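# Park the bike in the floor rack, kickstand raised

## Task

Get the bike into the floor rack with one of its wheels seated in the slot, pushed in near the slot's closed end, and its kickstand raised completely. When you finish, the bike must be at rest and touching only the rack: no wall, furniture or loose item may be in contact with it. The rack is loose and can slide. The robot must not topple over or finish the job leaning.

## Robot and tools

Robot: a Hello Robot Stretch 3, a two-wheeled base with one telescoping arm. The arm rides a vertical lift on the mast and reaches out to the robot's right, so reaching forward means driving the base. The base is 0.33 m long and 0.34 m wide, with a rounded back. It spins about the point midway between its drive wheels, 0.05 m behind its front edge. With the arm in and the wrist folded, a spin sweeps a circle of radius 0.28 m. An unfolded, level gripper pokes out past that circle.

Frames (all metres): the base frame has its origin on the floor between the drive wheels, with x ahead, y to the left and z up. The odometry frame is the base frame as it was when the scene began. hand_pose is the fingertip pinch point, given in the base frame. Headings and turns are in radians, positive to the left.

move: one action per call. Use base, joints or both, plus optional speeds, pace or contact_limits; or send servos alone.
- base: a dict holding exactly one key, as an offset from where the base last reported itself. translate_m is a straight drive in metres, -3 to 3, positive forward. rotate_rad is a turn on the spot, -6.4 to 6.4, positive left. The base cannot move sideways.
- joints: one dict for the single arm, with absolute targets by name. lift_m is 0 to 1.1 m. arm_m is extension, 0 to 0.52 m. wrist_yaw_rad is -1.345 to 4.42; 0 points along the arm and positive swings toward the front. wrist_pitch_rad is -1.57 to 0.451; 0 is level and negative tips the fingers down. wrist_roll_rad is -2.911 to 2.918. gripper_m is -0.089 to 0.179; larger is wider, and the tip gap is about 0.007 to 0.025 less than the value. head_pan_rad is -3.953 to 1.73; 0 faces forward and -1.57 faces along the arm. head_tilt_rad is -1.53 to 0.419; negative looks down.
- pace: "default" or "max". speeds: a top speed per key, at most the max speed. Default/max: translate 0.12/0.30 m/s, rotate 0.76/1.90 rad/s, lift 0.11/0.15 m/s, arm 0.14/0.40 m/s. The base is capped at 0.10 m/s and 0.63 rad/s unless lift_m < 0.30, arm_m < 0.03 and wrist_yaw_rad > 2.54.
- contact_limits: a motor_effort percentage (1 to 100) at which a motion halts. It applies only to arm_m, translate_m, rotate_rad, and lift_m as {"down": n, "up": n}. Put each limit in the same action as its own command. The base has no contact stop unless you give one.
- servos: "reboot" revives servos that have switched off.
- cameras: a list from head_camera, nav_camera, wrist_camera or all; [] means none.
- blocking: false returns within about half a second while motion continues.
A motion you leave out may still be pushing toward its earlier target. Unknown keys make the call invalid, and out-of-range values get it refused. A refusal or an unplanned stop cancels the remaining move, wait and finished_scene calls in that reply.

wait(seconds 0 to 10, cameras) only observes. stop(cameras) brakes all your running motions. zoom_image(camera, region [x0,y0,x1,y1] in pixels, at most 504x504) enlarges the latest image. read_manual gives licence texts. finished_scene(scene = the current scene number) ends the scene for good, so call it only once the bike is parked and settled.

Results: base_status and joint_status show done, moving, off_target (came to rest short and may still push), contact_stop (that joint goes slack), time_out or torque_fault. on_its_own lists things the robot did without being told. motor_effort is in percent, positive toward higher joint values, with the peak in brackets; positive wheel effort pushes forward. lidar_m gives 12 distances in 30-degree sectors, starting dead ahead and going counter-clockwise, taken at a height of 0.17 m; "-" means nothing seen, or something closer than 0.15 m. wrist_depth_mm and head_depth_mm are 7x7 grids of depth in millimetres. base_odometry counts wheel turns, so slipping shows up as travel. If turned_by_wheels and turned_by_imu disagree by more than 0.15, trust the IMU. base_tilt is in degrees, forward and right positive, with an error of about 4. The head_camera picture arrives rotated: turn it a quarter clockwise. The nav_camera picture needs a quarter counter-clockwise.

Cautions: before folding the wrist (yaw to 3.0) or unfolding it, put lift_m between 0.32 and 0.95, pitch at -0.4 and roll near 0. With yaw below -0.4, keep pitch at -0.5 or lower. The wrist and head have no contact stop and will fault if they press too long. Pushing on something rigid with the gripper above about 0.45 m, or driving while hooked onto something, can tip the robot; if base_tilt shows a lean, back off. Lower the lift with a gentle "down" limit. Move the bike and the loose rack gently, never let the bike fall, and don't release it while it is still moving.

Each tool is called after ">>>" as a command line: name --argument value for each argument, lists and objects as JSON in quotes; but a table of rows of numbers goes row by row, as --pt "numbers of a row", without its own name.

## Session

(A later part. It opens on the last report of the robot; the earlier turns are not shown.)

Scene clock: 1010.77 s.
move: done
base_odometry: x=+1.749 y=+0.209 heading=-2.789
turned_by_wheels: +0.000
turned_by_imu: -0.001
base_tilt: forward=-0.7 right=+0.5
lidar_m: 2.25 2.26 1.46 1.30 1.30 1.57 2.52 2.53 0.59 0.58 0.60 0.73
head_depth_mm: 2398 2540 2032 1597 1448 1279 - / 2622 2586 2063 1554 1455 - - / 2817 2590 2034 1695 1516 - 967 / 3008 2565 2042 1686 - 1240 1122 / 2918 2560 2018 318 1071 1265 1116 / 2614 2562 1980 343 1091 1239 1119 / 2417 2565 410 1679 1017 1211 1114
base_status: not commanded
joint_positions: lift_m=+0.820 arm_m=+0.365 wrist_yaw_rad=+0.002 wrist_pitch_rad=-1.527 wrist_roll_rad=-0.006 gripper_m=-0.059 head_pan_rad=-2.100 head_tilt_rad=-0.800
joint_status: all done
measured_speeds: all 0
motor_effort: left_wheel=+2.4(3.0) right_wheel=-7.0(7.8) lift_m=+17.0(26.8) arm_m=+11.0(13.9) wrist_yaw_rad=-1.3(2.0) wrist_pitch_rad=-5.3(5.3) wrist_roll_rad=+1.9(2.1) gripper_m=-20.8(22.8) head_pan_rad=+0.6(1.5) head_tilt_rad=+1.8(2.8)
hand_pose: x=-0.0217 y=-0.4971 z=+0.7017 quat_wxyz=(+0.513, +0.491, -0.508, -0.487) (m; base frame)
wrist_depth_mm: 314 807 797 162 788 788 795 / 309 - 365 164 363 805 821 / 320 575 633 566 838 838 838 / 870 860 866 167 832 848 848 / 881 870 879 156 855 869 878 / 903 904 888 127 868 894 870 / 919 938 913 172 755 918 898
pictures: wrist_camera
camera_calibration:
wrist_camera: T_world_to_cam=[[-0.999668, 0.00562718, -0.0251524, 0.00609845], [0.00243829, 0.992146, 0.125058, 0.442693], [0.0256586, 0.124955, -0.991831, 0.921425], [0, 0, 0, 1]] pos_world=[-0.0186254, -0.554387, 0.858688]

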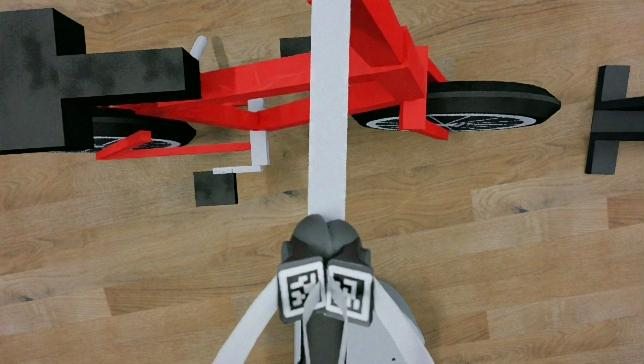

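>>> move --joints '{"arm_m": 0.35}' --speeds '{"arm_m": 0.03}' --cameras '[]'

>>> move --base '{"translate_m": -0.08}' --speeds '{"translate_m": 0.05}' --cameras '["wrist_camera"]'

>>> zoom_image --camera "wrist_camera" --region '[340, 20, 644, 190]'

Scene clock: 1022.60 s.
move: done
base_odometry: x=+1.749 y=+0.209 heading=-2.789
turned_by_wheels: +0.000
turned_by_imu: -0.001
base_tilt: forward=-0.7 right=+0.5
lidar_m: 2.24 2.26 1.46 1.30 1.30 1.57 2.52 2.52 0.59 0.58 0.61 0.73
head_depth_mm: 2399 2546 2070 1600 1450 1277 - / 2613 2585 2036 1558 1454 - - / 2848 2581 2046 1685 1517 - 967 / 3020 2599 2025 1690 291 1240 1117 / 2906 2569 2036 318 1086 1262 1118 / 2646 2551 1971 342 1092 1239 1117 / 2427 2517 410 1686 920 1197 1120
base_status: not commanded
joint_positions: lift_m=+0.820 arm_m=+0.350 wrist_yaw_rad=+0.002 wrist_pitch_rad=-1.521 wrist_roll_rad=-0.006 gripper_m=-0.059 head_pan_rad=-2.100 head_tilt_rad=-0.800
joint_status: all done
measured_speeds: all 0
motor_effort: left_wheel=+2.5(3.1) right_wheel=-7.5(7.5) lift_m=+25.0(25.5) arm_m=-14.0(15.4) wrist_yaw_rad=-1.3(2.1) wrist_pitch_rad=-6.3(6.9) wrist_roll_rad=+1.6(2.1) gripper_m=-22.8(22.9) head_pan_rad=+1.0(1.9) head_tilt_rad=+2.3(2.3)
hand_pose: x=-0.0216 y=-0.4836 z=+0.7016 quat_wxyz=(+0.514, +0.489, -0.510, -0.486) (m; base frame)
wrist_depth_mm: 315 808 801 179 774 806 790 / 308 - 358 164 432 812 808 / 308 637 646 494 859 828 828 / 869 838 839 167 855 834 843 / 866 867 853 156 858 854 840 / 904 880 896 127 895 873 866 / 924 902 899 170 759 902 909
pictures: none
No camera images: "cameras" was empty.

Scene clock: 1024.90 s.
move: done
base_odometry: x=+1.824 y=+0.236 heading=-2.788
turned_by_wheels: +0.000
turned_by_imu: -0.001
base_tilt: forward=-0.8 right=+0.6
lidar_m: 2.33 2.33 1.44 1.28 1.29 1.55 2.44 2.45 0.59 0.58 0.61 0.73
head_depth_mm: 2348 2481 2058 1589 1450 1289 - / 2558 2580 2040 1562 1447 - - / 2741 2574 2055 1689 1475 - 964 / 3020 2576 2029 1698 290 1234 1117 / 2929 2562 2035 319 1094 1261 1116 / 2664 2536 1972 342 1088 1240 1114 / 2437 2574 409 1674 919 1196 1111
base_status: done
joint_positions: lift_m=+0.820 arm_m=+0.350 wrist_yaw_rad=+0.002 wrist_pitch_rad=-1.526 wrist_roll_rad=-0.006 gripper_m=-0.059 head_pan_rad=-2.100 head_tilt_rad=-0.800
joint_status: not commanded
measured_speeds: all 0
motor_effort: left_wheel=+1.2(4.3) right_wheel=-6.7(13.8) lift_m=+24.3(26.1) arm_m=-10.7(14.4) wrist_yaw_rad=-1.6(2.2) wrist_pitch_rad=-5.3(6.4) wrist_roll_rad=+1.9(2.3) gripper_m=-23.0(23.1) head_pan_rad=+2.2(2.2) head_tilt_rad=+1.6(3.3)
hand_pose: x=-0.0217 y=-0.4823 z=+0.7016 quat_wxyz=(+0.513, +0.491, -0.509, -0.487) (m; base frame)
wrist_depth_mm: 312 803 812 179 781 807 786 / 311 - 360 163 386 806 793 / 308 661 636 591 838 843 840 / 874 854 867 168 858 830 862 / 892 881 844 155 870 886 862 / 904 902 892 127 897 868 883 / 917 933 920 173 756 916 899
pictures: wrist_camera
camera_calibration:
wrist_camera: T_world_to_cam=[[-0.999668, 0.00560692, -0.0251569, 0.0060076], [0.00243831, 0.992247, 0.124258, 0.428654], [0.0256586, 0.124155, -0.991931, 0.919218], [0, 0, 0, 1]] pos_world=[-0.0186254, -0.53949, 0.858688]

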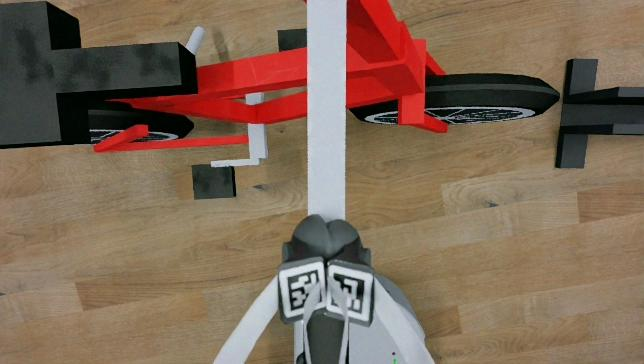

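Scaled by 1.658.

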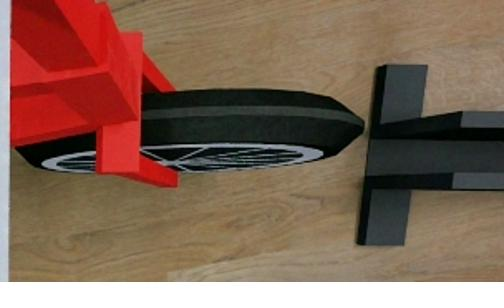

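>>> move --joints '{"arm_m": 0.378}' --speeds '{"arm_m": 0.03}' --cameras '[]'

>>> move --joints '{"arm_m": 0.355}' --speeds '{"arm_m": 0.03}' --cameras '["wrist_camera"]'

>>> zoom_image --camera "wrist_camera" --region '[340, 20, 644, 190]'

Scene clock: 1039.27 s.
move: done
base_odometry: x=+1.824 y=+0.236 heading=-2.788
turned_by_wheels: +0.000
turned_by_imu: -0.001
base_tilt: forward=-0.9 right=+0.5
lidar_m: 2.33 2.33 1.44 1.28 1.29 1.54 2.44 2.45 0.60 0.59 0.61 0.74
head_depth_mm: 2341 2507 2040 1584 1436 1290 - / 2543 2585 2025 1562 1452 - - / 2785 2561 2026 1690 1453 - 969 / 3001 2581 2031 1700 - 1236 1120 / 2892 2571 2049 318 1076 1264 1113 / 2658 2585 1973 344 1103 1261 1117 / 2452 2514 410 1686 1023 1208 1117
base_status: not commanded
joint_positions: lift_m=+0.820 arm_m=+0.378 wrist_yaw_rad=+0.002 wrist_pitch_rad=-1.521 wrist_roll_rad=-0.006 gripper_m=-0.059 head_pan_rad=-2.100 head_tilt_rad=-0.800
joint_status: all done
measured_speeds: all 0
motor_effort: left_wheel=+1.6(2.4) right_wheel=-7.1(7.6) lift_m=+16.5(27.6) arm_m=+9.8(13.6) wrist_yaw_rad=-1.6(2.2) wrist_pitch_rad=-6.4(6.7) wrist_roll_rad=+1.7(2.0) gripper_m=-21.8(23.3) head_pan_rad=+0.3(2.1) head_tilt_rad=+1.3(2.8)
hand_pose: x=-0.0216 y=-0.5117 z=+0.7016 quat_wxyz=(+0.514, +0.489, -0.510, -0.486) (m; base frame)
wrist_depth_mm: 309 796 801 164 822 788 787 / 311 - 366 165 422 809 802 / 312 442 629 166 820 832 822 / 863 865 862 168 837 857 842 / 878 899 876 156 866 866 849 / 916 901 884 127 879 886 872 / 916 922 935 169 785 869 894
pictures: none
No camera images: "cameras" was empty.

Scene clock: 1040.53 s.
move: done
base_odometry: x=+1.824 y=+0.236 heading=-2.788
turned_by_wheels: +0.000
turned_by_imu: +0.000
base_tilt: forward=-0.9 right=+0.5
lidar_m: 2.33 2.34 1.44 1.28 1.29 1.55 2.44 2.45 0.60 0.58 0.61 0.74
head_depth_mm: 2361 2471 2032 1589 1447 1284 - / 2523 2574 2042 1562 1450 - - / 2756 2566 2037 1713 1477 - 968 / 2990 2565 2056 1691 - 1239 1121 / 2901 2556 2043 319 1091 1257 1113 / 2651 2519 1981 342 1082 1240 1115 / 2448 2542 410 1703 1009 1214 1117
base_status: not commanded
joint_positions: lift_m=+0.820 arm_m=+0.355 wrist_yaw_rad=+0.002 wrist_pitch_rad=-1.518 wrist_roll_rad=-0.006 gripper_m=-0.059 head_pan_rad=-2.100 head_tilt_rad=-0.800
joint_status: all done
measured_speeds: all 0
motor_effort: left_wheel=+1.3(2.3) right_wheel=-6.5(7.6) lift_m=+23.8(23.8) arm_m=-13.6(15.6) wrist_yaw_rad=-1.5(1.9) wrist_pitch_rad=-6.8(8.2) wrist_roll_rad=+1.6(1.9) gripper_m=-22.4(23.0) head_pan_rad=+1.1(2.4) head_tilt_rad=+0.3(2.2)
hand_pose: x=-0.0216 y=-0.4894 z=+0.7015 quat_wxyz=(+0.515, +0.489, -0.511, -0.485) (m; base frame)
wrist_depth_mm: 314 807 802 179 792 808 789 / 307 - 361 311 366 811 797 / 310 592 642 485 830 826 829 / 875 842 845 168 846 863 844 / 900 897 868 156 868 851 854 / 889 901 888 127 891 872 891 / 921 922 907 172 758 908 898
pictures: wrist_camera
camera_calibration:
wrist_camera: T_world_to_cam=[[-0.999668, 0.00540471, -0.0252006, 0.00597744], [0.00243665, 0.993205, 0.116352, 0.441697], [0.0256582, 0.116252, -0.992888, 0.916846], [0, 0, 0, 1]] pos_world=[-0.0186254, -0.545313, 0.859084]

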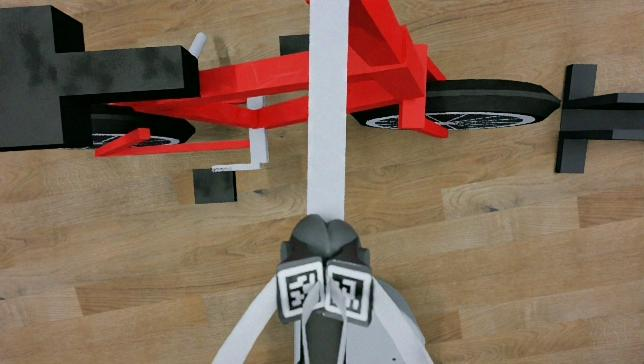

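Scaled by 1.658.

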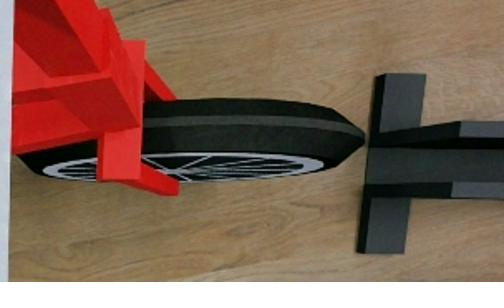

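>>> move --base '{"translate_m": -0.06}' --speeds '{"translate_m": 0.04}' --cameras '["wrist_camera"]'

>>> zoom_image --camera "wrist_camera" --region '[340, 20, 644, 190]'

Scene clock: 1051.17 s.
move: done
base_odometry: x=+1.880 y=+0.257 heading=-2.788
turned_by_wheels: +0.000
turned_by_imu: -0.001
base_tilt: forward=-0.9 right=+0.5
lidar_m: 2.39 2.26 1.42 1.27 1.28 1.53 2.38 2.39 0.59 0.58 0.61 0.74
head_depth_mm: 2305 2472 2052 1572 1450 1281 - / 2475 2541 2047 1560 1449 - - / 2678 2545 2045 1696 1428 - 967 / 3015 2576 2032 1688 - 1239 1117 / 2895 2546 2023 318 1089 1261 1117 / 2660 2559 1963 342 1099 1239 1115 / 2469 2561 410 1695 1001 1211 1112
base_status: done
joint_positions: lift_m=+0.820 arm_m=+0.355 wrist_yaw_rad=+0.002 wrist_pitch_rad=-1.525 wrist_roll_rad=-0.006 gripper_m=-0.059 head_pan_rad=-2.100 head_tilt_rad=-0.800
joint_status: not commanded
measured_speeds: all 0
motor_effort: left_wheel=+1.0(5.1) right_wheel=-4.8(12.2) lift_m=+22.8(28.9) arm_m=-7.2(10.5) wrist_yaw_rad=-1.4(2.0) wrist_pitch_rad=-5.7(6.8) wrist_roll_rad=+1.4(2.0) gripper_m=-22.4(23.3) head_pan_rad=+1.5(2.2) head_tilt_rad=+1.4(2.5)
hand_pose: x=-0.0217 y=-0.4877 z=+0.7016 quat_wxyz=(+0.513, +0.490, -0.509, -0.487) (m; base frame)
wrist_depth_mm: 312 831 806 161 798 789 788 / 305 - 360 164 436 798 795 / 320 660 649 583 819 838 826 / 868 872 864 843 843 842 846 / 887 884 883 153 855 876 856 / 905 902 884 126 888 886 875 / 904 923 918 171 754 910 900
pictures: wrist_camera
camera_calibration:
wrist_camera: T_world_to_cam=[[-0.999668, 0.00556968, -0.0251647, 0.0060251], [0.00243668, 0.992422, 0.122855, 0.435006], [0.0256583, 0.122752, -0.992106, 0.919336], [0, 0, 0, 1]] pos_world=[-0.0186254, -0.544594, 0.858787]

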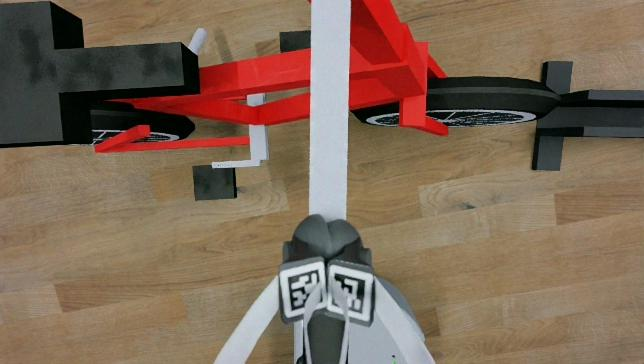

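Scaled by 1.658.

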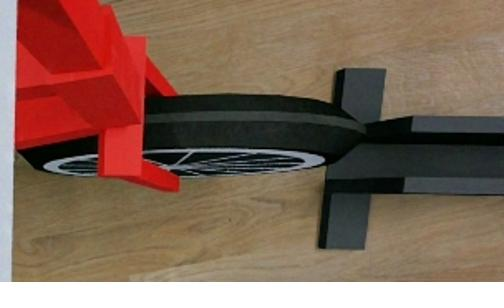

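>>> move --base '{"translate_m": -0.05}' --speeds '{"translate_m": 0.03}' --cameras '["wrist_camera","head_camera"]'

>>> zoom_image --camera "wrist_camera" --region '[340, 20, 644, 190]'

Scene clock: 1069.00 s.
move: done
base_odometry: x=+1.927 y=+0.274 heading=-2.788
turned_by_wheels: +0.000
turned_by_imu: -0.001
base_tilt: forward=-0.9 right=+0.5
lidar_m: 2.44 2.27 1.42 1.26 1.27 1.52 2.33 2.34 0.59 0.58 0.61 0.75
head_depth_mm: 2237 2417 2044 1605 1450 1287 - / 2411 2536 2048 1564 1446 - - / 2685 2575 2034 1691 1434 - 961 / 2924 2567 2038 1700 - 1236 1119 / 2941 2581 2035 318 1102 1256 1119 / 2646 2572 1970 342 1091 1236 1120 / 2457 2550 410 1671 999 1221 1113
base_status: done
joint_positions: lift_m=+0.820 arm_m=+0.355 wrist_yaw_rad=+0.002 wrist_pitch_rad=-1.529 wrist_roll_rad=-0.006 gripper_m=-0.059 head_pan_rad=-2.100 head_tilt_rad=-0.800
joint_status: not commanded
measured_speeds: all 0
motor_effort: left_wheel=+1.0(4.8) right_wheel=-5.2(10.8) lift_m=+18.9(27.9) arm_m=-1.9(4.6) wrist_yaw_rad=-1.6(2.1) wrist_pitch_rad=-4.7(5.6) wrist_roll_rad=+1.8(2.1) gripper_m=-21.3(23.4) head_pan_rad=+1.2(2.4) head_tilt_rad=+2.6(2.6)
hand_pose: x=-0.0217 y=-0.4865 z=+0.7017 quat_wxyz=(+0.512, +0.491, -0.508, -0.488) (m; base frame)
wrist_depth_mm: 304 796 807 180 798 802 786 / 305 - 359 163 386 793 797 / 322 650 645 601 833 815 831 / 860 858 861 168 854 846 858 / 873 894 884 155 877 870 863 / 905 927 892 127 895 889 895 / 937 934 940 174 748 888 915
pictures: head_camera (sideways), wrist_camera
camera_calibration:
head_camera: T_world_to_cam=[[0.415368, 0.612942, -0.67214, 0.900226], [0.830005, -0.557739, 0.00430801, -0.0108591], [-0.372239, -0.559669, -0.740411, 0.921044], [0, 0, 0, 1]] pos_world=[-0.0220637, -0.0423627, 1.28708]
wrist_camera: T_world_to_cam=[[-0.999668, 0.00568087, -0.0251408, 0.00605779], [0.00243859, 0.991879, 0.127162, 0.430627], [0.025659, 0.127059, -0.991563, 0.920967], [0, 0, 0, 1]] pos_world=[-0.0186254, -0.544181, 0.85859]

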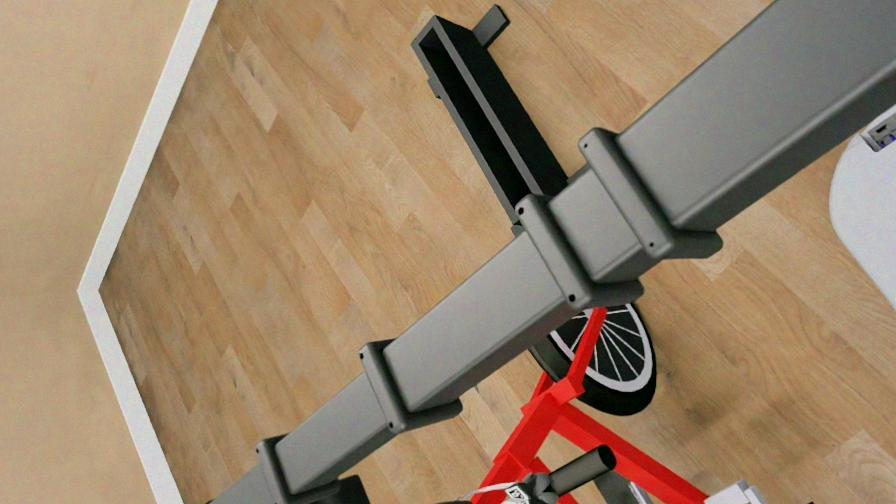

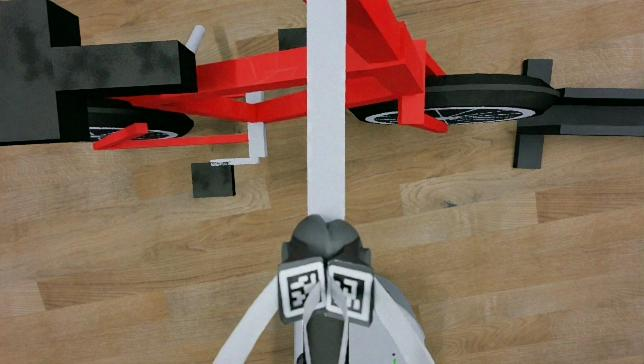

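Scaled by 1.658.

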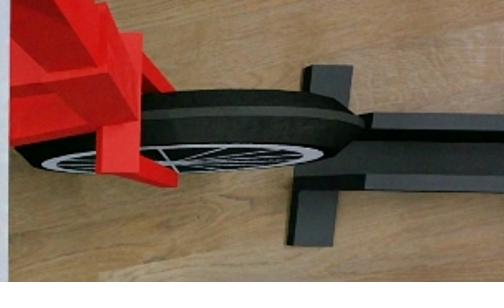

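>>> move --base '{"translate_m": 0.16}' --speeds '{"translate_m": 0.05}' --cameras '["wrist_camera"]'

>>> move --joints '{"arm_m": 0.395}' --speeds '{"arm_m": 0.03}' --cameras '["wrist_camera"]'

>>> move --joints '{"arm_m": 0.36}' --speeds '{"arm_m": 0.03}' --cameras '["wrist_camera"]'

Scene clock: 1085.70 s.
move: done
base_odometry: x=+1.777 y=+0.219 heading=-2.788
turned_by_wheels: +0.000
turned_by_imu: -0.001
base_tilt: forward=-0.8 right=+0.5
lidar_m: 2.28 2.29 1.45 1.29 1.30 1.56 2.49 2.50 0.60 0.58 0.60 0.73
head_depth_mm: 2392 2525 2041 1600 1445 1285 - / 2599 2569 2051 1570 1453 - - / 2852 2558 2031 1687 1489 - 972 / 3017 2562 2060 1688 - 1239 1121 / 2929 2548 2042 318 1091 1263 1119 / 2611 2570 1990 342 1087 1239 1114 / 2404 2566 410 1689 997 1219 1118
base_status: done
joint_positions: lift_m=+0.820 arm_m=+0.355 wrist_yaw_rad=+0.002 wrist_pitch_rad=-1.522 wrist_roll_rad=-0.006 gripper_m=-0.059 head_pan_rad=-2.100 head_tilt_rad=-0.800
joint_status: not commanded
measured_speeds: all 0
motor_effort: left_wheel=+5.2(10.2) right_wheel=+1.1(7.8) lift_m=+25.4(27.6) arm_m=+6.1(6.8) wrist_yaw_rad=-1.8(2.1) wrist_pitch_rad=-6.3(6.3) wrist_roll_rad=+1.6(2.1) gripper_m=-21.8(23.3) head_pan_rad=+1.1(2.8) head_tilt_rad=+2.2(2.8)
hand_pose: x=-0.0216 y=-0.4885 z=+0.7016 quat_wxyz=(+0.514, +0.489, -0.510, -0.486) (m; base frame)
wrist_depth_mm: 313 800 801 178 797 803 798 / 307 - 360 312 430 809 817 / 321 657 633 499 841 849 812 / 860 866 868 168 850 857 843 / 887 888 873 156 891 847 841 / 895 895 890 127 887 884 854 / 900 911 911 172 754 906 902
pictures: wrist_camera
camera_calibration:
wrist_camera: T_world_to_cam=[[-0.999668, 0.00549251, -0.0251831, 0.00600304], [0.00243774, 0.992799, 0.119764, 0.438161], [0.0256596, 0.119663, -0.992483, 0.918112], [0, 0, 0, 1]] pos_world=[-0.0186254, -0.544903, 0.858886]

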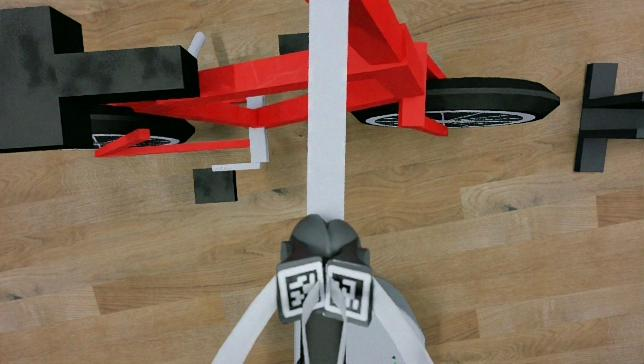

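Scene clock: 1087.57 s.
move: done
base_odometry: x=+1.777 y=+0.219 heading=-2.788
turned_by_wheels: +0.000
turned_by_imu: +0.000
base_tilt: forward=-0.8 right=+0.5
lidar_m: 2.28 2.29 1.45 1.29 1.30 1.56 2.49 2.50 0.61 0.60 0.61 0.75
head_depth_mm: 2377 2517 2054 1600 1458 1288 - / 2608 2559 2057 1550 1455 - - / 2798 2584 2044 1684 1486 - 969 / 3012 2555 2003 1707 - 1240 1118 / 2899 2546 2039 318 1099 1266 1118 / 2644 2575 1975 345 1119 1266 1123 / 2415 2560 410 1682 1045 1220 1117
base_status: not commanded
joint_positions: lift_m=+0.820 arm_m=+0.395 wrist_yaw_rad=+0.002 wrist_pitch_rad=-1.503 wrist_roll_rad=-0.006 gripper_m=-0.059 head_pan_rad=-2.100 head_tilt_rad=-0.800
joint_status: all done
measured_speeds: all 0
on_its_own: wrist_pitch_rad is at rest, and its effort (-9.6) is outside its rest range (-8 to +12)
motor_effort: left_wheel=+5.5(6.5) right_wheel=+0.3(1.3) lift_m=+21.6(27.0) arm_m=+9.8(12.4) wrist_yaw_rad=-1.5(2.1) wrist_pitch_rad=-9.6(10.0) wrist_roll_rad=+1.7(2.2) gripper_m=-21.2(23.5) head_pan_rad=+2.4(2.6) head_tilt_rad=+1.0(2.4)
hand_pose: x=-0.0216 y=-0.5334 z=+0.7014 quat_wxyz=(+0.519, +0.485, -0.514, -0.481) (m; base frame)
wrist_depth_mm: 809 793 833 181 806 801 792 / 314 826 836 168 351 825 819 / 315 406 565 168 442 - 830 / 871 865 878 168 857 846 852 / 881 870 860 154 886 870 855 / 879 893 909 127 873 879 866 / 924 908 919 170 875 885 890
pictures: wrist_camera
camera_calibration:
wrist_camera: T_world_to_cam=[[-0.999668, 0.00501142, -0.0252822, 0.00605878], [0.00243695, 0.994899, 0.10085, 0.497201], [0.0256586, 0.100755, -0.99458, 0.914724], [0, 0, 0, 1]] pos_world=[-0.0186254, -0.586858, 0.859777]

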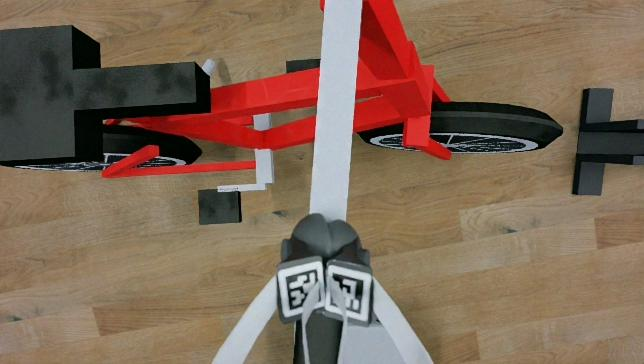

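Scene clock: 1089.23 s.
move: done
base_odometry: x=+1.777 y=+0.219 heading=-2.788
turned_by_wheels: +0.000
turned_by_imu: +0.000
base_tilt: forward=-0.8 right=+0.5
lidar_m: 2.28 2.29 1.45 1.29 1.30 1.56 2.48 2.49 0.60 0.59 0.60 0.73
head_depth_mm: 2377 2504 2055 1586 1439 1293 - / 2608 2556 2042 1555 1451 - - / 2856 2598 2046 1694 1489 - 964 / 3041 2563 2054 1684 - 1241 1123 / 2893 2542 2039 318 1097 1257 1122 / 2651 2577 1967 343 1093 1259 1113 / 2410 2535 410 1682 1016 1208 1114
base_status: not commanded
joint_positions: lift_m=+0.820 arm_m=+0.360 wrist_yaw_rad=+0.002 wrist_pitch_rad=-1.510 wrist_roll_rad=-0.006 gripper_m=-0.059 head_pan_rad=-2.100 head_tilt_rad=-0.800
joint_status: all done
measured_speeds: all 0
motor_effort: left_wheel=+5.1(6.3) right_wheel=+0.9(1.3) lift_m=+23.5(23.8) arm_m=-13.6(16.7) wrist_yaw_rad=-1.4(1.9) wrist_pitch_rad=-8.4(11.3) wrist_roll_rad=+1.6(2.0) gripper_m=-20.3(23.1) head_pan_rad=+1.8(2.9) head_tilt_rad=+1.1(2.8)
hand_pose: x=-0.0216 y=-0.4965 z=+0.7015 quat_wxyz=(+0.517, +0.486, -0.513, -0.483) (m; base frame)
wrist_depth_mm: 310 818 797 163 794 794 817 / 309 - 365 165 399 812 806 / 309 511 638 462 846 828 829 / 857 857 841 825 851 852 846 / 896 845 882 154 867 878 880 / 888 877 883 127 873 887 892 / 910 903 912 172 752 886 883
pictures: wrist_camera
camera_calibration:
wrist_camera: T_world_to_cam=[[-0.999668, 0.00519261, -0.0252463, 0.00594125], [0.00243754, 0.994153, 0.107957, 0.455173], [0.0256592, 0.107859, -0.993835, 0.914105], [0, 0, 0, 1]] pos_world=[-0.0186254, -0.551138, 0.85948]

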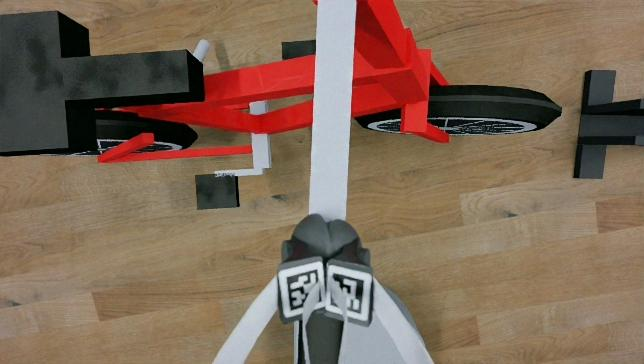

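>>> zoom_image --camera "wrist_camera" --region '[340, 20, 644, 190]'

>>> move --base '{"translate_m": -0.1}' --speeds '{"translate_m": 0.05}' --cameras '["wrist_camera"]'

>>> zoom_image --camera "wrist_camera" --region '[340, 20, 644, 190]'

Scaled by 1.658.

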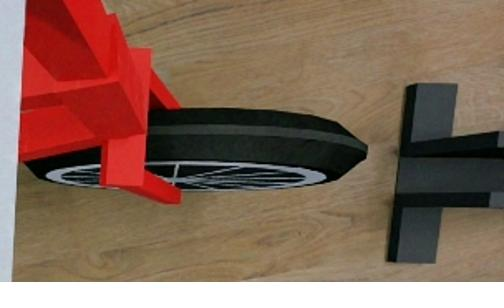

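Scene clock: 1097.77 s.
move: done
base_odometry: x=+1.870 y=+0.254 heading=-2.788
turned_by_wheels: +0.000
turned_by_imu: -0.001
base_tilt: forward=-0.9 right=+0.6
lidar_m: 2.38 2.26 1.43 1.27 1.28 1.54 2.39 2.39 0.60 0.58 0.61 0.74
head_depth_mm: 2284 2467 2060 1590 1448 1283 - / 2499 2579 2047 1542 1457 - - / 2695 2555 2050 1692 1422 - 969 / 2995 2584 2031 1690 - 1241 1118 / 2926 2539 2059 318 1098 1261 1117 / 2618 2544 1967 343 1090 1244 1119 / 2474 2552 410 1688 1010 1223 1118
base_status: done
joint_positions: lift_m=+0.820 arm_m=+0.360 wrist_yaw_rad=+0.002 wrist_pitch_rad=-1.518 wrist_roll_rad=-0.006 gripper_m=-0.059 head_pan_rad=-2.100 head_tilt_rad=-0.800
joint_status: not commanded
measured_speeds: all 0
motor_effort: left_wheel=+1.5(6.6) right_wheel=-7.2(11.8) lift_m=+25.7(31.1) arm_m=-5.4(10.3) wrist_yaw_rad=-1.5(1.9) wrist_pitch_rad=-6.7(8.4) wrist_roll_rad=+1.6(2.1) gripper_m=-21.5(23.8) head_pan_rad=+2.0(3.0) head_tilt_rad=+1.4(2.3)
hand_pose: x=-0.0216 y=-0.4943 z=+0.7016 quat_wxyz=(+0.515, +0.489, -0.511, -0.485) (m; base frame)
wrist_depth_mm: 309 801 792 162 790 801 798 / 309 - 367 164 421 823 804 / 319 655 646 570 832 856 - / 869 872 853 168 850 855 859 / 889 893 903 155 891 867 860 / 910 895 881 127 884 876 890 / 902 917 914 172 752 917 886
pictures: wrist_camera
camera_calibration:
wrist_camera: T_world_to_cam=[[-0.999668, 0.0054064, -0.0252019, 0.00600653], [0.00243788, 0.993204, 0.116364, 0.446652], [0.0256597, 0.116264, -0.992887, 0.917433], [0, 0, 0, 1]] pos_world=[-0.0186254, -0.550313, 0.859084]

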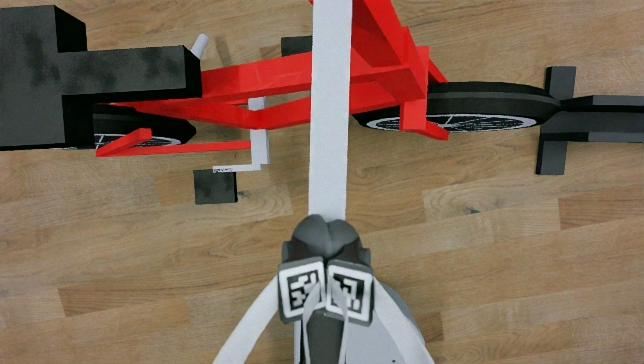

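Scaled by 1.658.

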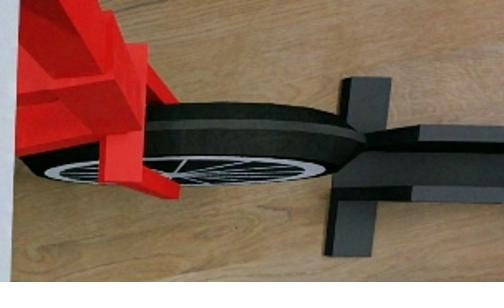

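>>> move --base '{"translate_m": -0.1}' --speeds '{"translate_m": 0.03}' --cameras '["wrist_camera","head_camera"]'

>>> zoom_image --camera "wrist_camera" --region '[340, 20, 644, 190]'

Scene clock: 1112.67 s.
move: done
base_odometry: x=+1.964 y=+0.288 heading=-2.787
turned_by_wheels: +0.000
turned_by_imu: -0.001
base_tilt: forward=-0.9 right=+0.6
lidar_m: 2.47 2.25 1.41 1.26 1.26 1.51 2.29 2.30 0.60 0.58 0.61 0.75
head_depth_mm: 2187 2396 2034 1616 1441 1293 - / 2388 2505 2028 1558 1445 - - / 2616 2567 2056 1701 1401 - 966 / 2825 2555 2044 1697 - 1232 1116 / 2960 2555 2038 318 1094 1260 1117 / 2687 2546 1981 344 1086 1230 1119 / 2441 2584 410 1693 1007 1218 1113
base_status: done
joint_positions: lift_m=+0.820 arm_m=+0.360 wrist_yaw_rad=+0.002 wrist_pitch_rad=-1.526 wrist_roll_rad=-0.006 gripper_m=-0.059 head_pan_rad=-2.100 head_tilt_rad=-0.800
joint_status: not commanded
measured_speeds: all 0
motor_effort: left_wheel=+2.8(4.1) right_wheel=-7.7(11.4) lift_m=+20.6(26.1) arm_m=+3.4(4.2) wrist_yaw_rad=-1.5(2.1) wrist_pitch_rad=-5.3(6.7) wrist_roll_rad=+1.6(2.0) gripper_m=-21.6(23.1) head_pan_rad=+2.7(3.4) head_tilt_rad=+1.0(2.2)
hand_pose: x=-0.0217 y=-0.4923 z=+0.7016 quat_wxyz=(+0.513, +0.491, -0.509, -0.487) (m; base frame)
wrist_depth_mm: 303 799 818 178 787 779 795 / 308 - 357 163 423 819 807 / 320 647 644 165 833 832 829 / 867 845 858 829 842 829 852 / 900 891 891 153 855 867 868 / 912 912 910 127 874 889 870 / 922 947 923 171 748 915 926
pictures: head_camera (sideways), wrist_camera
camera_calibration:
head_camera: T_world_to_cam=[[0.415368, 0.612942, -0.67214, 0.900226], [0.830005, -0.557739, 0.00430801, -0.0108591], [-0.372239, -0.559669, -0.740411, 0.921044], [0, 0, 0, 1]] pos_world=[-0.0220637, -0.0423627, 1.28708]
wrist_camera: T_world_to_cam=[[-0.999668, 0.00560788, -0.0251564, 0.00606371], [0.00243679, 0.992235, 0.124356, 0.438484], [0.0256584, 0.124254, -0.991919, 0.920503], [0, 0, 0, 1]] pos_world=[-0.0186254, -0.549489, 0.858688]

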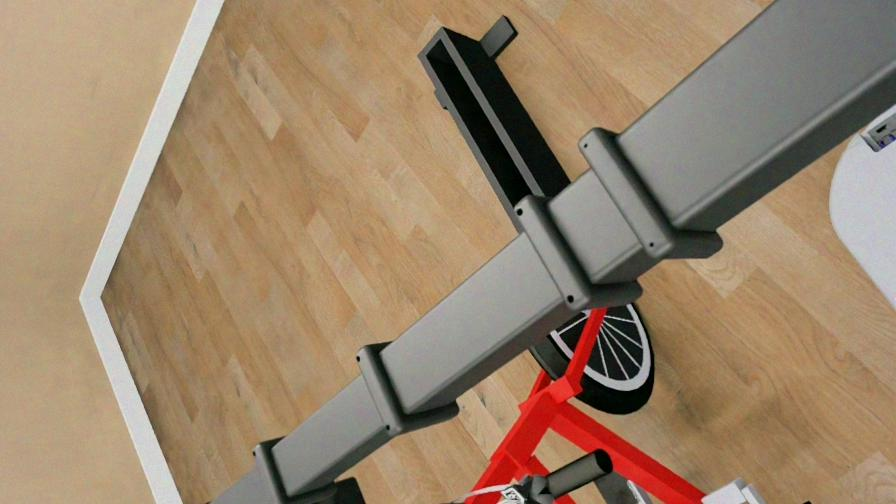

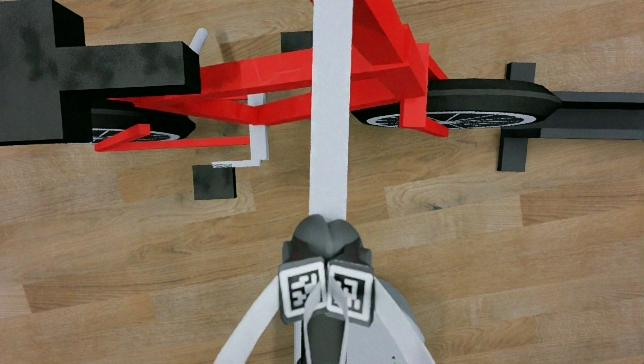

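Scaled by 1.658.

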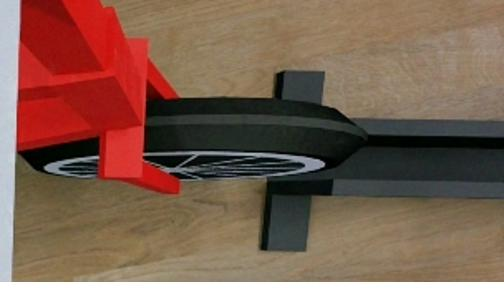

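>>> move --base '{"translate_m": -0.08}' --speeds '{"translate_m": 0.03}' --cameras '["wrist_camera","head_camera"]'

>>> zoom_image --camera "wrist_camera" --region '[340, 20, 644, 190]'

Scene clock: 1122.90 s.
move: done
base_odometry: x=+2.039 y=+0.316 heading=-2.787
turned_by_wheels: +0.000
turned_by_imu: -0.001
base_tilt: forward=-0.8 right=+0.5
lidar_m: 2.56 2.22 1.39 1.24 1.25 1.49 2.21 2.22 0.60 0.58 0.62 0.76
head_depth_mm: 2119 2331 2055 1702 1440 1288 - / 2309 2494 2045 1571 1455 - - / 2496 2593 2035 1684 1416 - 969 / 2773 2569 2037 1682 - 1239 1123 / 2909 2590 2051 318 1095 1252 1118 / 2707 2574 1980 343 1084 1234 1118 / 2463 2562 410 1686 1009 1216 1119
base_status: done
joint_positions: lift_m=+0.820 arm_m=+0.360 wrist_yaw_rad=+0.002 wrist_pitch_rad=-1.529 wrist_roll_rad=-0.006 gripper_m=-0.059 head_pan_rad=-2.100 head_tilt_rad=-0.800
joint_status: not commanded
measured_speeds: all 0
motor_effort: left_wheel=+2.9(3.9) right_wheel=-8.8(13.5) lift_m=+21.1(27.5) arm_m=+11.7(12.2) wrist_yaw_rad=-1.2(2.0) wrist_pitch_rad=-4.9(5.4) wrist_roll_rad=+1.8(2.2) gripper_m=-21.6(23.5) head_pan_rad=+2.0(3.4) head_tilt_rad=-0.5(2.9)
hand_pose: x=-0.0217 y=-0.4916 z=+0.7017 quat_wxyz=(+0.512, +0.491, -0.508, -0.488) (m; base frame)
wrist_depth_mm: 305 811 793 179 773 798 783 / 307 - 361 163 427 816 802 / 332 640 642 569 823 842 828 / 872 858 848 838 872 865 857 / 890 883 882 155 877 870 878 / 899 900 877 126 873 917 881 / 928 922 931 172 751 928 909
pictures: head_camera (sideways), wrist_camera
camera_calibration:
head_camera: T_world_to_cam=[[0.415368, 0.612942, -0.67214, 0.900226], [0.830005, -0.557739, 0.00430801, -0.0108591], [-0.372239, -0.559669, -0.740411, 0.921044], [0, 0, 0, 1]] pos_world=[-0.0220637, -0.0423627, 1.28708]
wrist_camera: T_world_to_cam=[[-0.999668, 0.00568087, -0.0251408, 0.0060862], [0.00243859, 0.991879, 0.127162, 0.435586], [0.025659, 0.127059, -0.991563, 0.921602], [0, 0, 0, 1]] pos_world=[-0.0186254, -0.549181, 0.85859]

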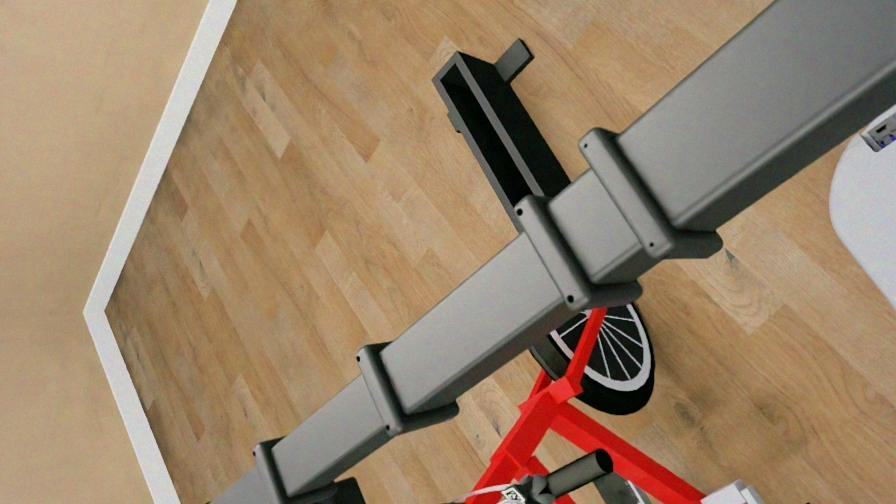

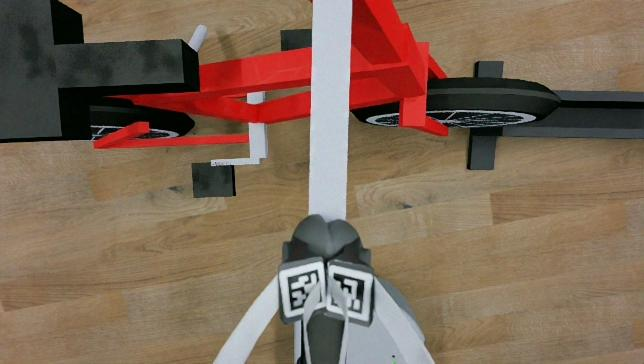

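Scaled by 1.658.

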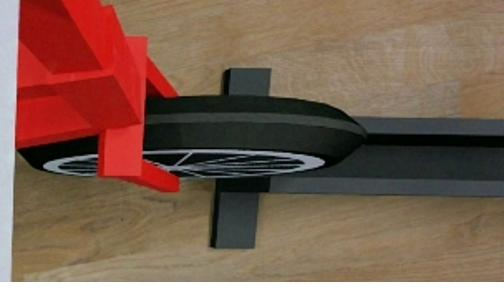

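>>> move --base '{"translate_m": -0.1}' --speeds '{"translate_m": 0.03}' --cameras '["wrist_camera","head_camera","nav_camera"]'

>>> zoom_image --camera "wrist_camera" --region '[340, 20, 644, 190]'

Scene clock: 1133.00 s.
move: done
base_odometry: x=+2.133 y=+0.351 heading=-2.787
turned_by_wheels: +0.000
turned_by_imu: -0.002
base_tilt: forward=-0.8 right=+0.6
lidar_m: 2.65 2.18 1.36 1.22 1.22 1.47 2.12 2.12 0.60 0.58 0.62 0.76
head_depth_mm: 2025 2275 2044 1697 1457 1294 - / 2193 2405 2049 1695 1444 - - / 2403 2534 2045 1681 1423 - 968 / 2614 2544 2036 1689 - 1243 1120 / 2894 2560 2039 318 1099 1259 1116 / 2740 2538 1981 343 1082 1236 1115 / 2491 2572 410 1682 1009 1233 1115
base_status: done
joint_positions: lift_m=+0.820 arm_m=+0.360 wrist_yaw_rad=+0.002 wrist_pitch_rad=-1.531 wrist_roll_rad=-0.006 gripper_m=-0.059 head_pan_rad=-2.100 head_tilt_rad=-0.800
joint_status: not commanded
measured_speeds: all 0
motor_effort: left_wheel=+2.0(4.4) right_wheel=-8.6(14.5) lift_m=+19.7(27.6) arm_m=+6.7(10.1) wrist_yaw_rad=-1.2(2.1) wrist_pitch_rad=-4.5(4.9) wrist_roll_rad=+1.8(2.1) gripper_m=-22.6(23.3) head_pan_rad=+2.5(3.5) head_tilt_rad=+0.6(2.1)
hand_pose: x=-0.0217 y=-0.4909 z=+0.7017 quat_wxyz=(+0.512, +0.492, -0.507, -0.489) (m; base frame)
wrist_depth_mm: 307 816 812 160 781 796 786 / 304 - 362 310 380 792 799 / 344 657 650 664 817 859 818 / 850 853 864 168 850 851 845 / 871 873 889 155 895 878 869 / 902 917 888 127 895 882 898 / 937 905 913 172 756 908 910
pictures: head_camera (sideways), nav_camera (sideways), wrist_camera
camera_calibration:
head_camera: T_world_to_cam=[[0.415368, 0.612942, -0.67214, 0.900226], [0.830005, -0.557739, 0.00430801, -0.0108591], [-0.372239, -0.559669, -0.740411, 0.921044], [0, 0, 0, 1]] pos_world=[-0.0220637, -0.0423627, 1.28708]
nav_camera: T_world_to_cam=[[-0.356078, -0.602857, 0.713983, -0.882432], [-0.864584, 0.50244, -0.00694612, 0.0645845], [-0.354546, -0.619772, -0.700128, 0.875651], [0, 0, 0, 1]] pos_world=[0.0520833, -0.0217264, 1.24356]
wrist_camera: T_world_to_cam=[[-0.999668, 0.00574147, -0.0251268, 0.00610376], [0.00243841, 0.991568, 0.129561, 0.433164], [0.0256588, 0.129457, -0.991253, 0.922528], [0, 0, 0, 1]] pos_world=[-0.0186254, -0.548974, 0.858491]

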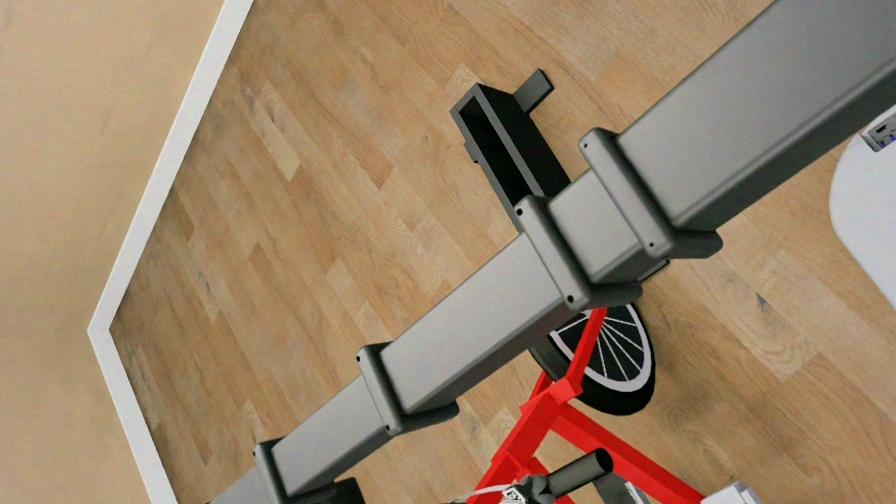

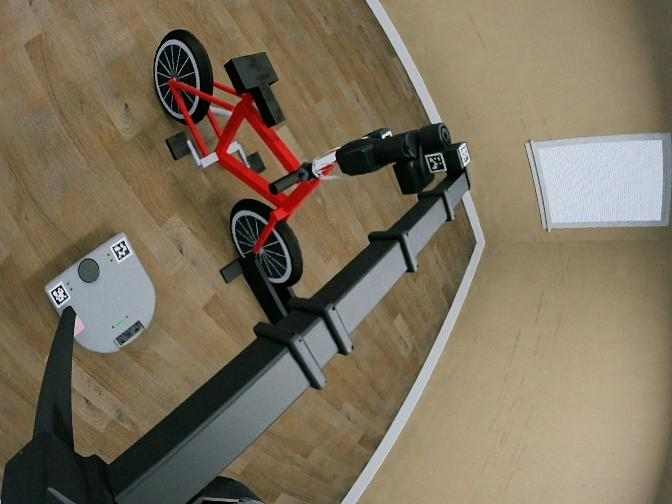

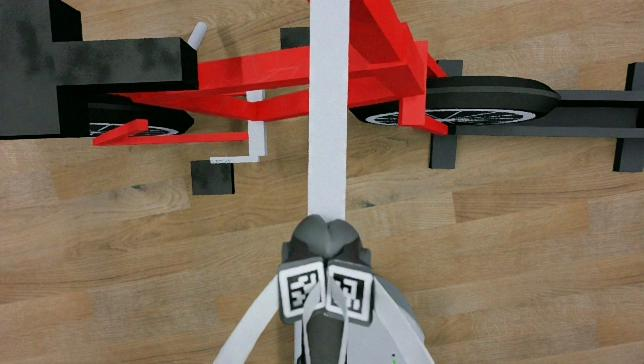

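Scaled by 1.658.

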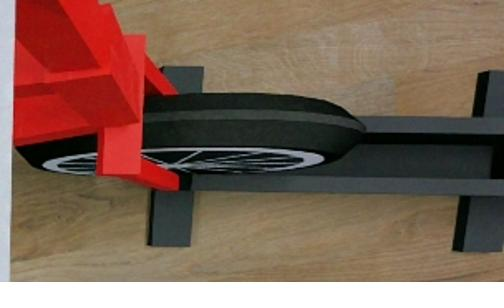

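>>> move --base '{"translate_m": -0.15}' --speeds '{"translate_m": 0.04}' --cameras '["wrist_camera","head_camera"]'

>>> move --base '{"translate_m": -0.12}' --speeds '{"translate_m": 0.04}' --cameras '["wrist_camera","head_camera","nav_camera"]'

Scene clock: 1144.37 s.
move: done
base_odometry: x=+2.274 y=+0.403 heading=-2.787
turned_by_wheels: +0.000
turned_by_imu: -0.002
base_tilt: forward=-0.8 right=+0.4
lidar_m: 2.80 2.13 1.33 1.19 1.19 1.43 1.97 1.97 0.60 0.58 0.62 0.77
head_depth_mm: 1883 2112 2043 1694 1449 1286 - / 2035 2293 2049 1700 1449 - - / 2206 2427 2052 1702 1431 - 969 / 2426 2562 2061 1693 - 1246 1120 / 2712 2543 2025 319 1090 1241 1125 / 2740 2554 1970 343 1084 1233 1122 / 2558 2551 410 1700 1003 1235 1117
base_status: done
joint_positions: lift_m=+0.820 arm_m=+0.360 wrist_yaw_rad=+0.001 wrist_pitch_rad=-1.537 wrist_roll_rad=-0.006 gripper_m=-0.059 head_pan_rad=-2.100 head_tilt_rad=-0.800
joint_status: not commanded
measured_speeds: all 0
motor_effort: left_wheel=+1.4(4.8) right_wheel=-6.0(25.3) lift_m=+20.0(24.8) arm_m=+1.7(5.3) wrist_yaw_rad=-0.8(2.2) wrist_pitch_rad=-3.3(5.6) wrist_roll_rad=+1.8(2.1) gripper_m=-20.6(23.2) head_pan_rad=+2.8(4.0) head_tilt_rad=+1.1(2.9)
hand_pose: x=-0.0216 y=-0.4894 z=+0.7018 quat_wxyz=(+0.510, +0.493, -0.506, -0.490) (m; base frame)
wrist_depth_mm: 302 811 810 158 783 811 785 / 303 428 361 162 432 816 794 / 341 833 826 605 830 846 839 / 864 869 865 166 853 855 846 / 884 878 880 156 855 878 877 / 934 932 910 127 884 896 882 / 912 936 906 172 760 906 906
pictures: head_camera (sideways), wrist_camera
camera_calibration:
head_camera: T_world_to_cam=[[0.415316, 0.612977, -0.67214, 0.900226], [0.830031, -0.557701, 0.00426668, -0.010804], [-0.372238, -0.559669, -0.740412, 0.921045], [0, 0, 0, 1]] pos_world=[-0.0220634, -0.0423628, 1.28708]
wrist_camera: T_world_to_cam=[[-0.999664, 0.00649887, -0.0251086, 0.00649297], [0.00303842, 0.990776, 0.135473, 0.427096], [0.0257574, 0.135351, -0.990463, 0.92471], [0, 0, 0, 1]] pos_world=[-0.0186251, -0.548359, 0.858194]

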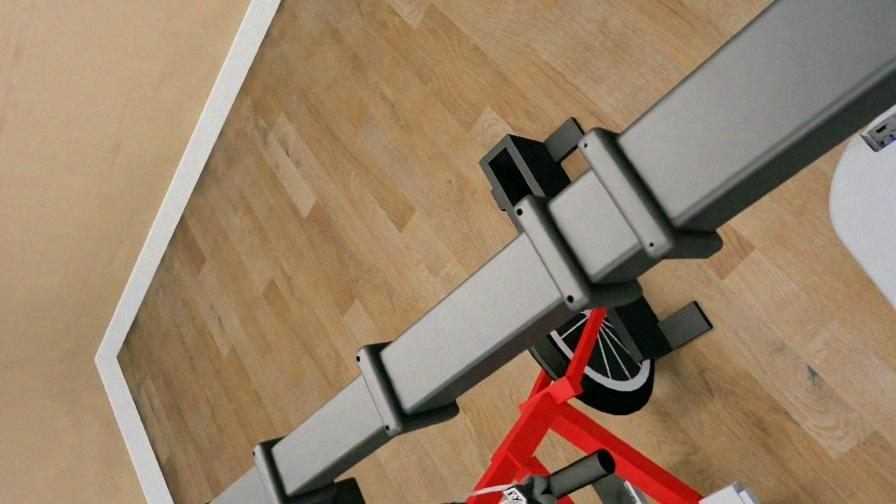

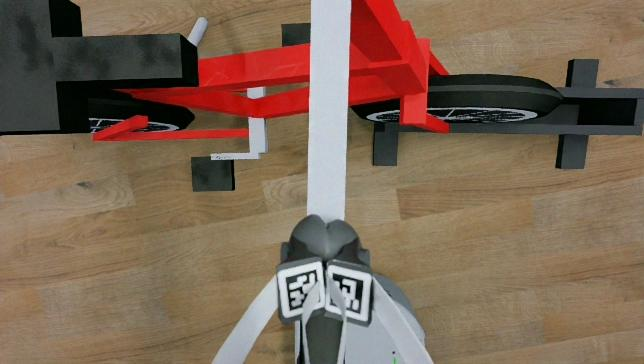

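Scene clock: 1148.00 s.
move: done
base_odometry: x=+2.386 y=+0.445 heading=-2.786
turned_by_wheels: +0.000
turned_by_imu: -0.001
base_tilt: forward=-0.8 right=+0.5
lidar_m: 2.91 2.08 1.31 1.16 1.17 1.40 1.85 1.85 0.59 0.58 0.63 0.77
head_depth_mm: 1774 2002 2043 1701 1455 1290 - / 1921 2164 2047 1697 1446 - - / 2092 2346 2044 1705 1471 - 970 / 2302 2469 2036 1690 - 1240 1107 / 2557 2555 2032 318 1096 1258 1119 / 2713 2558 1991 343 1078 1221 1115 / 2548 2569 409 1697 1009 1235 1119
base_status: done
joint_positions: lift_m=+0.820 arm_m=+0.360 wrist_yaw_rad=+0.001 wrist_pitch_rad=-1.540 wrist_roll_rad=-0.006 gripper_m=-0.059 head_pan_rad=-2.100 head_tilt_rad=-0.800
joint_status: not commanded
measured_speeds: all 0
motor_effort: left_wheel=+3.3(4.0) right_wheel=-9.7(15.5) lift_m=+22.1(23.5) arm_m=-1.9(1.9) wrist_yaw_rad=-1.0(1.5) wrist_pitch_rad=-2.8(3.3) wrist_roll_rad=+1.5(2.1) gripper_m=-20.5(23.0) head_pan_rad=+3.3(4.2) head_tilt_rad=+0.9(2.1)
hand_pose: x=-0.0216 y=-0.4887 z=+0.7019 quat_wxyz=(+0.509, +0.494, -0.505, -0.491) (m; base frame)
wrist_depth_mm: 300 800 793 158 797 768 795 / 302 442 355 306 421 806 802 / 332 851 826 163 835 832 807 / 876 863 850 166 846 864 855 / 884 881 869 156 869 878 860 / 916 925 900 127 908 887 894 / 925 910 932 172 774 921 917
pictures: head_camera (sideways), nav_camera (sideways), wrist_camera
camera_calibration:
head_camera: T_world_to_cam=[[0.415333, 0.612999, -0.672109, 0.900188], [0.830061, -0.557655, 0.00432883, -0.0108815], [-0.372152, -0.55969, -0.74044, 0.921081], [0, 0, 0, 1]] pos_world=[-0.0220633, -0.0423628, 1.28708]
nav_camera: T_world_to_cam=[[-0.355995, -0.602905, 0.713984, -0.882438], [-0.864618, 0.502382, -0.00687768, 0.0645], [-0.354546, -0.619772, -0.700129, 0.875651], [0, 0, 0, 1]] pos_world=[0.0520834, -0.0217265, 1.24356]
wrist_camera: T_world_to_cam=[[-0.999664, 0.00656174, -0.0250929, 0.00651017], [0.00303764, 0.99043, 0.13798, 0.424563], [0.0257582, 0.137858, -0.990117, 0.925662], [0, 0, 0, 1]] pos_world=[-0.0186251, -0.548152, 0.858095]

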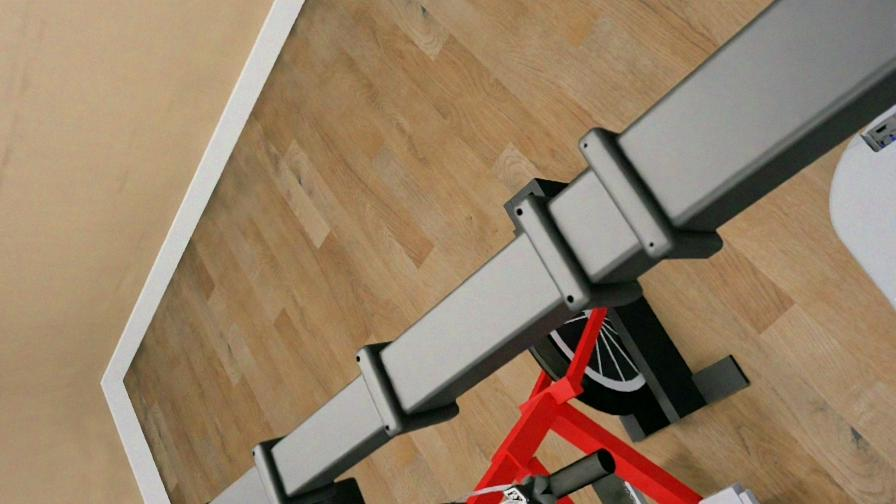

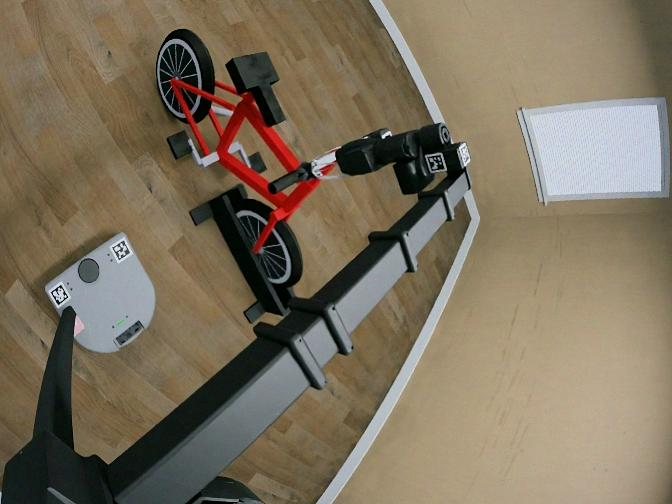

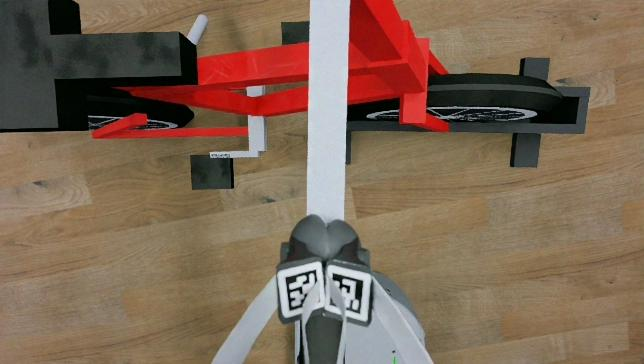

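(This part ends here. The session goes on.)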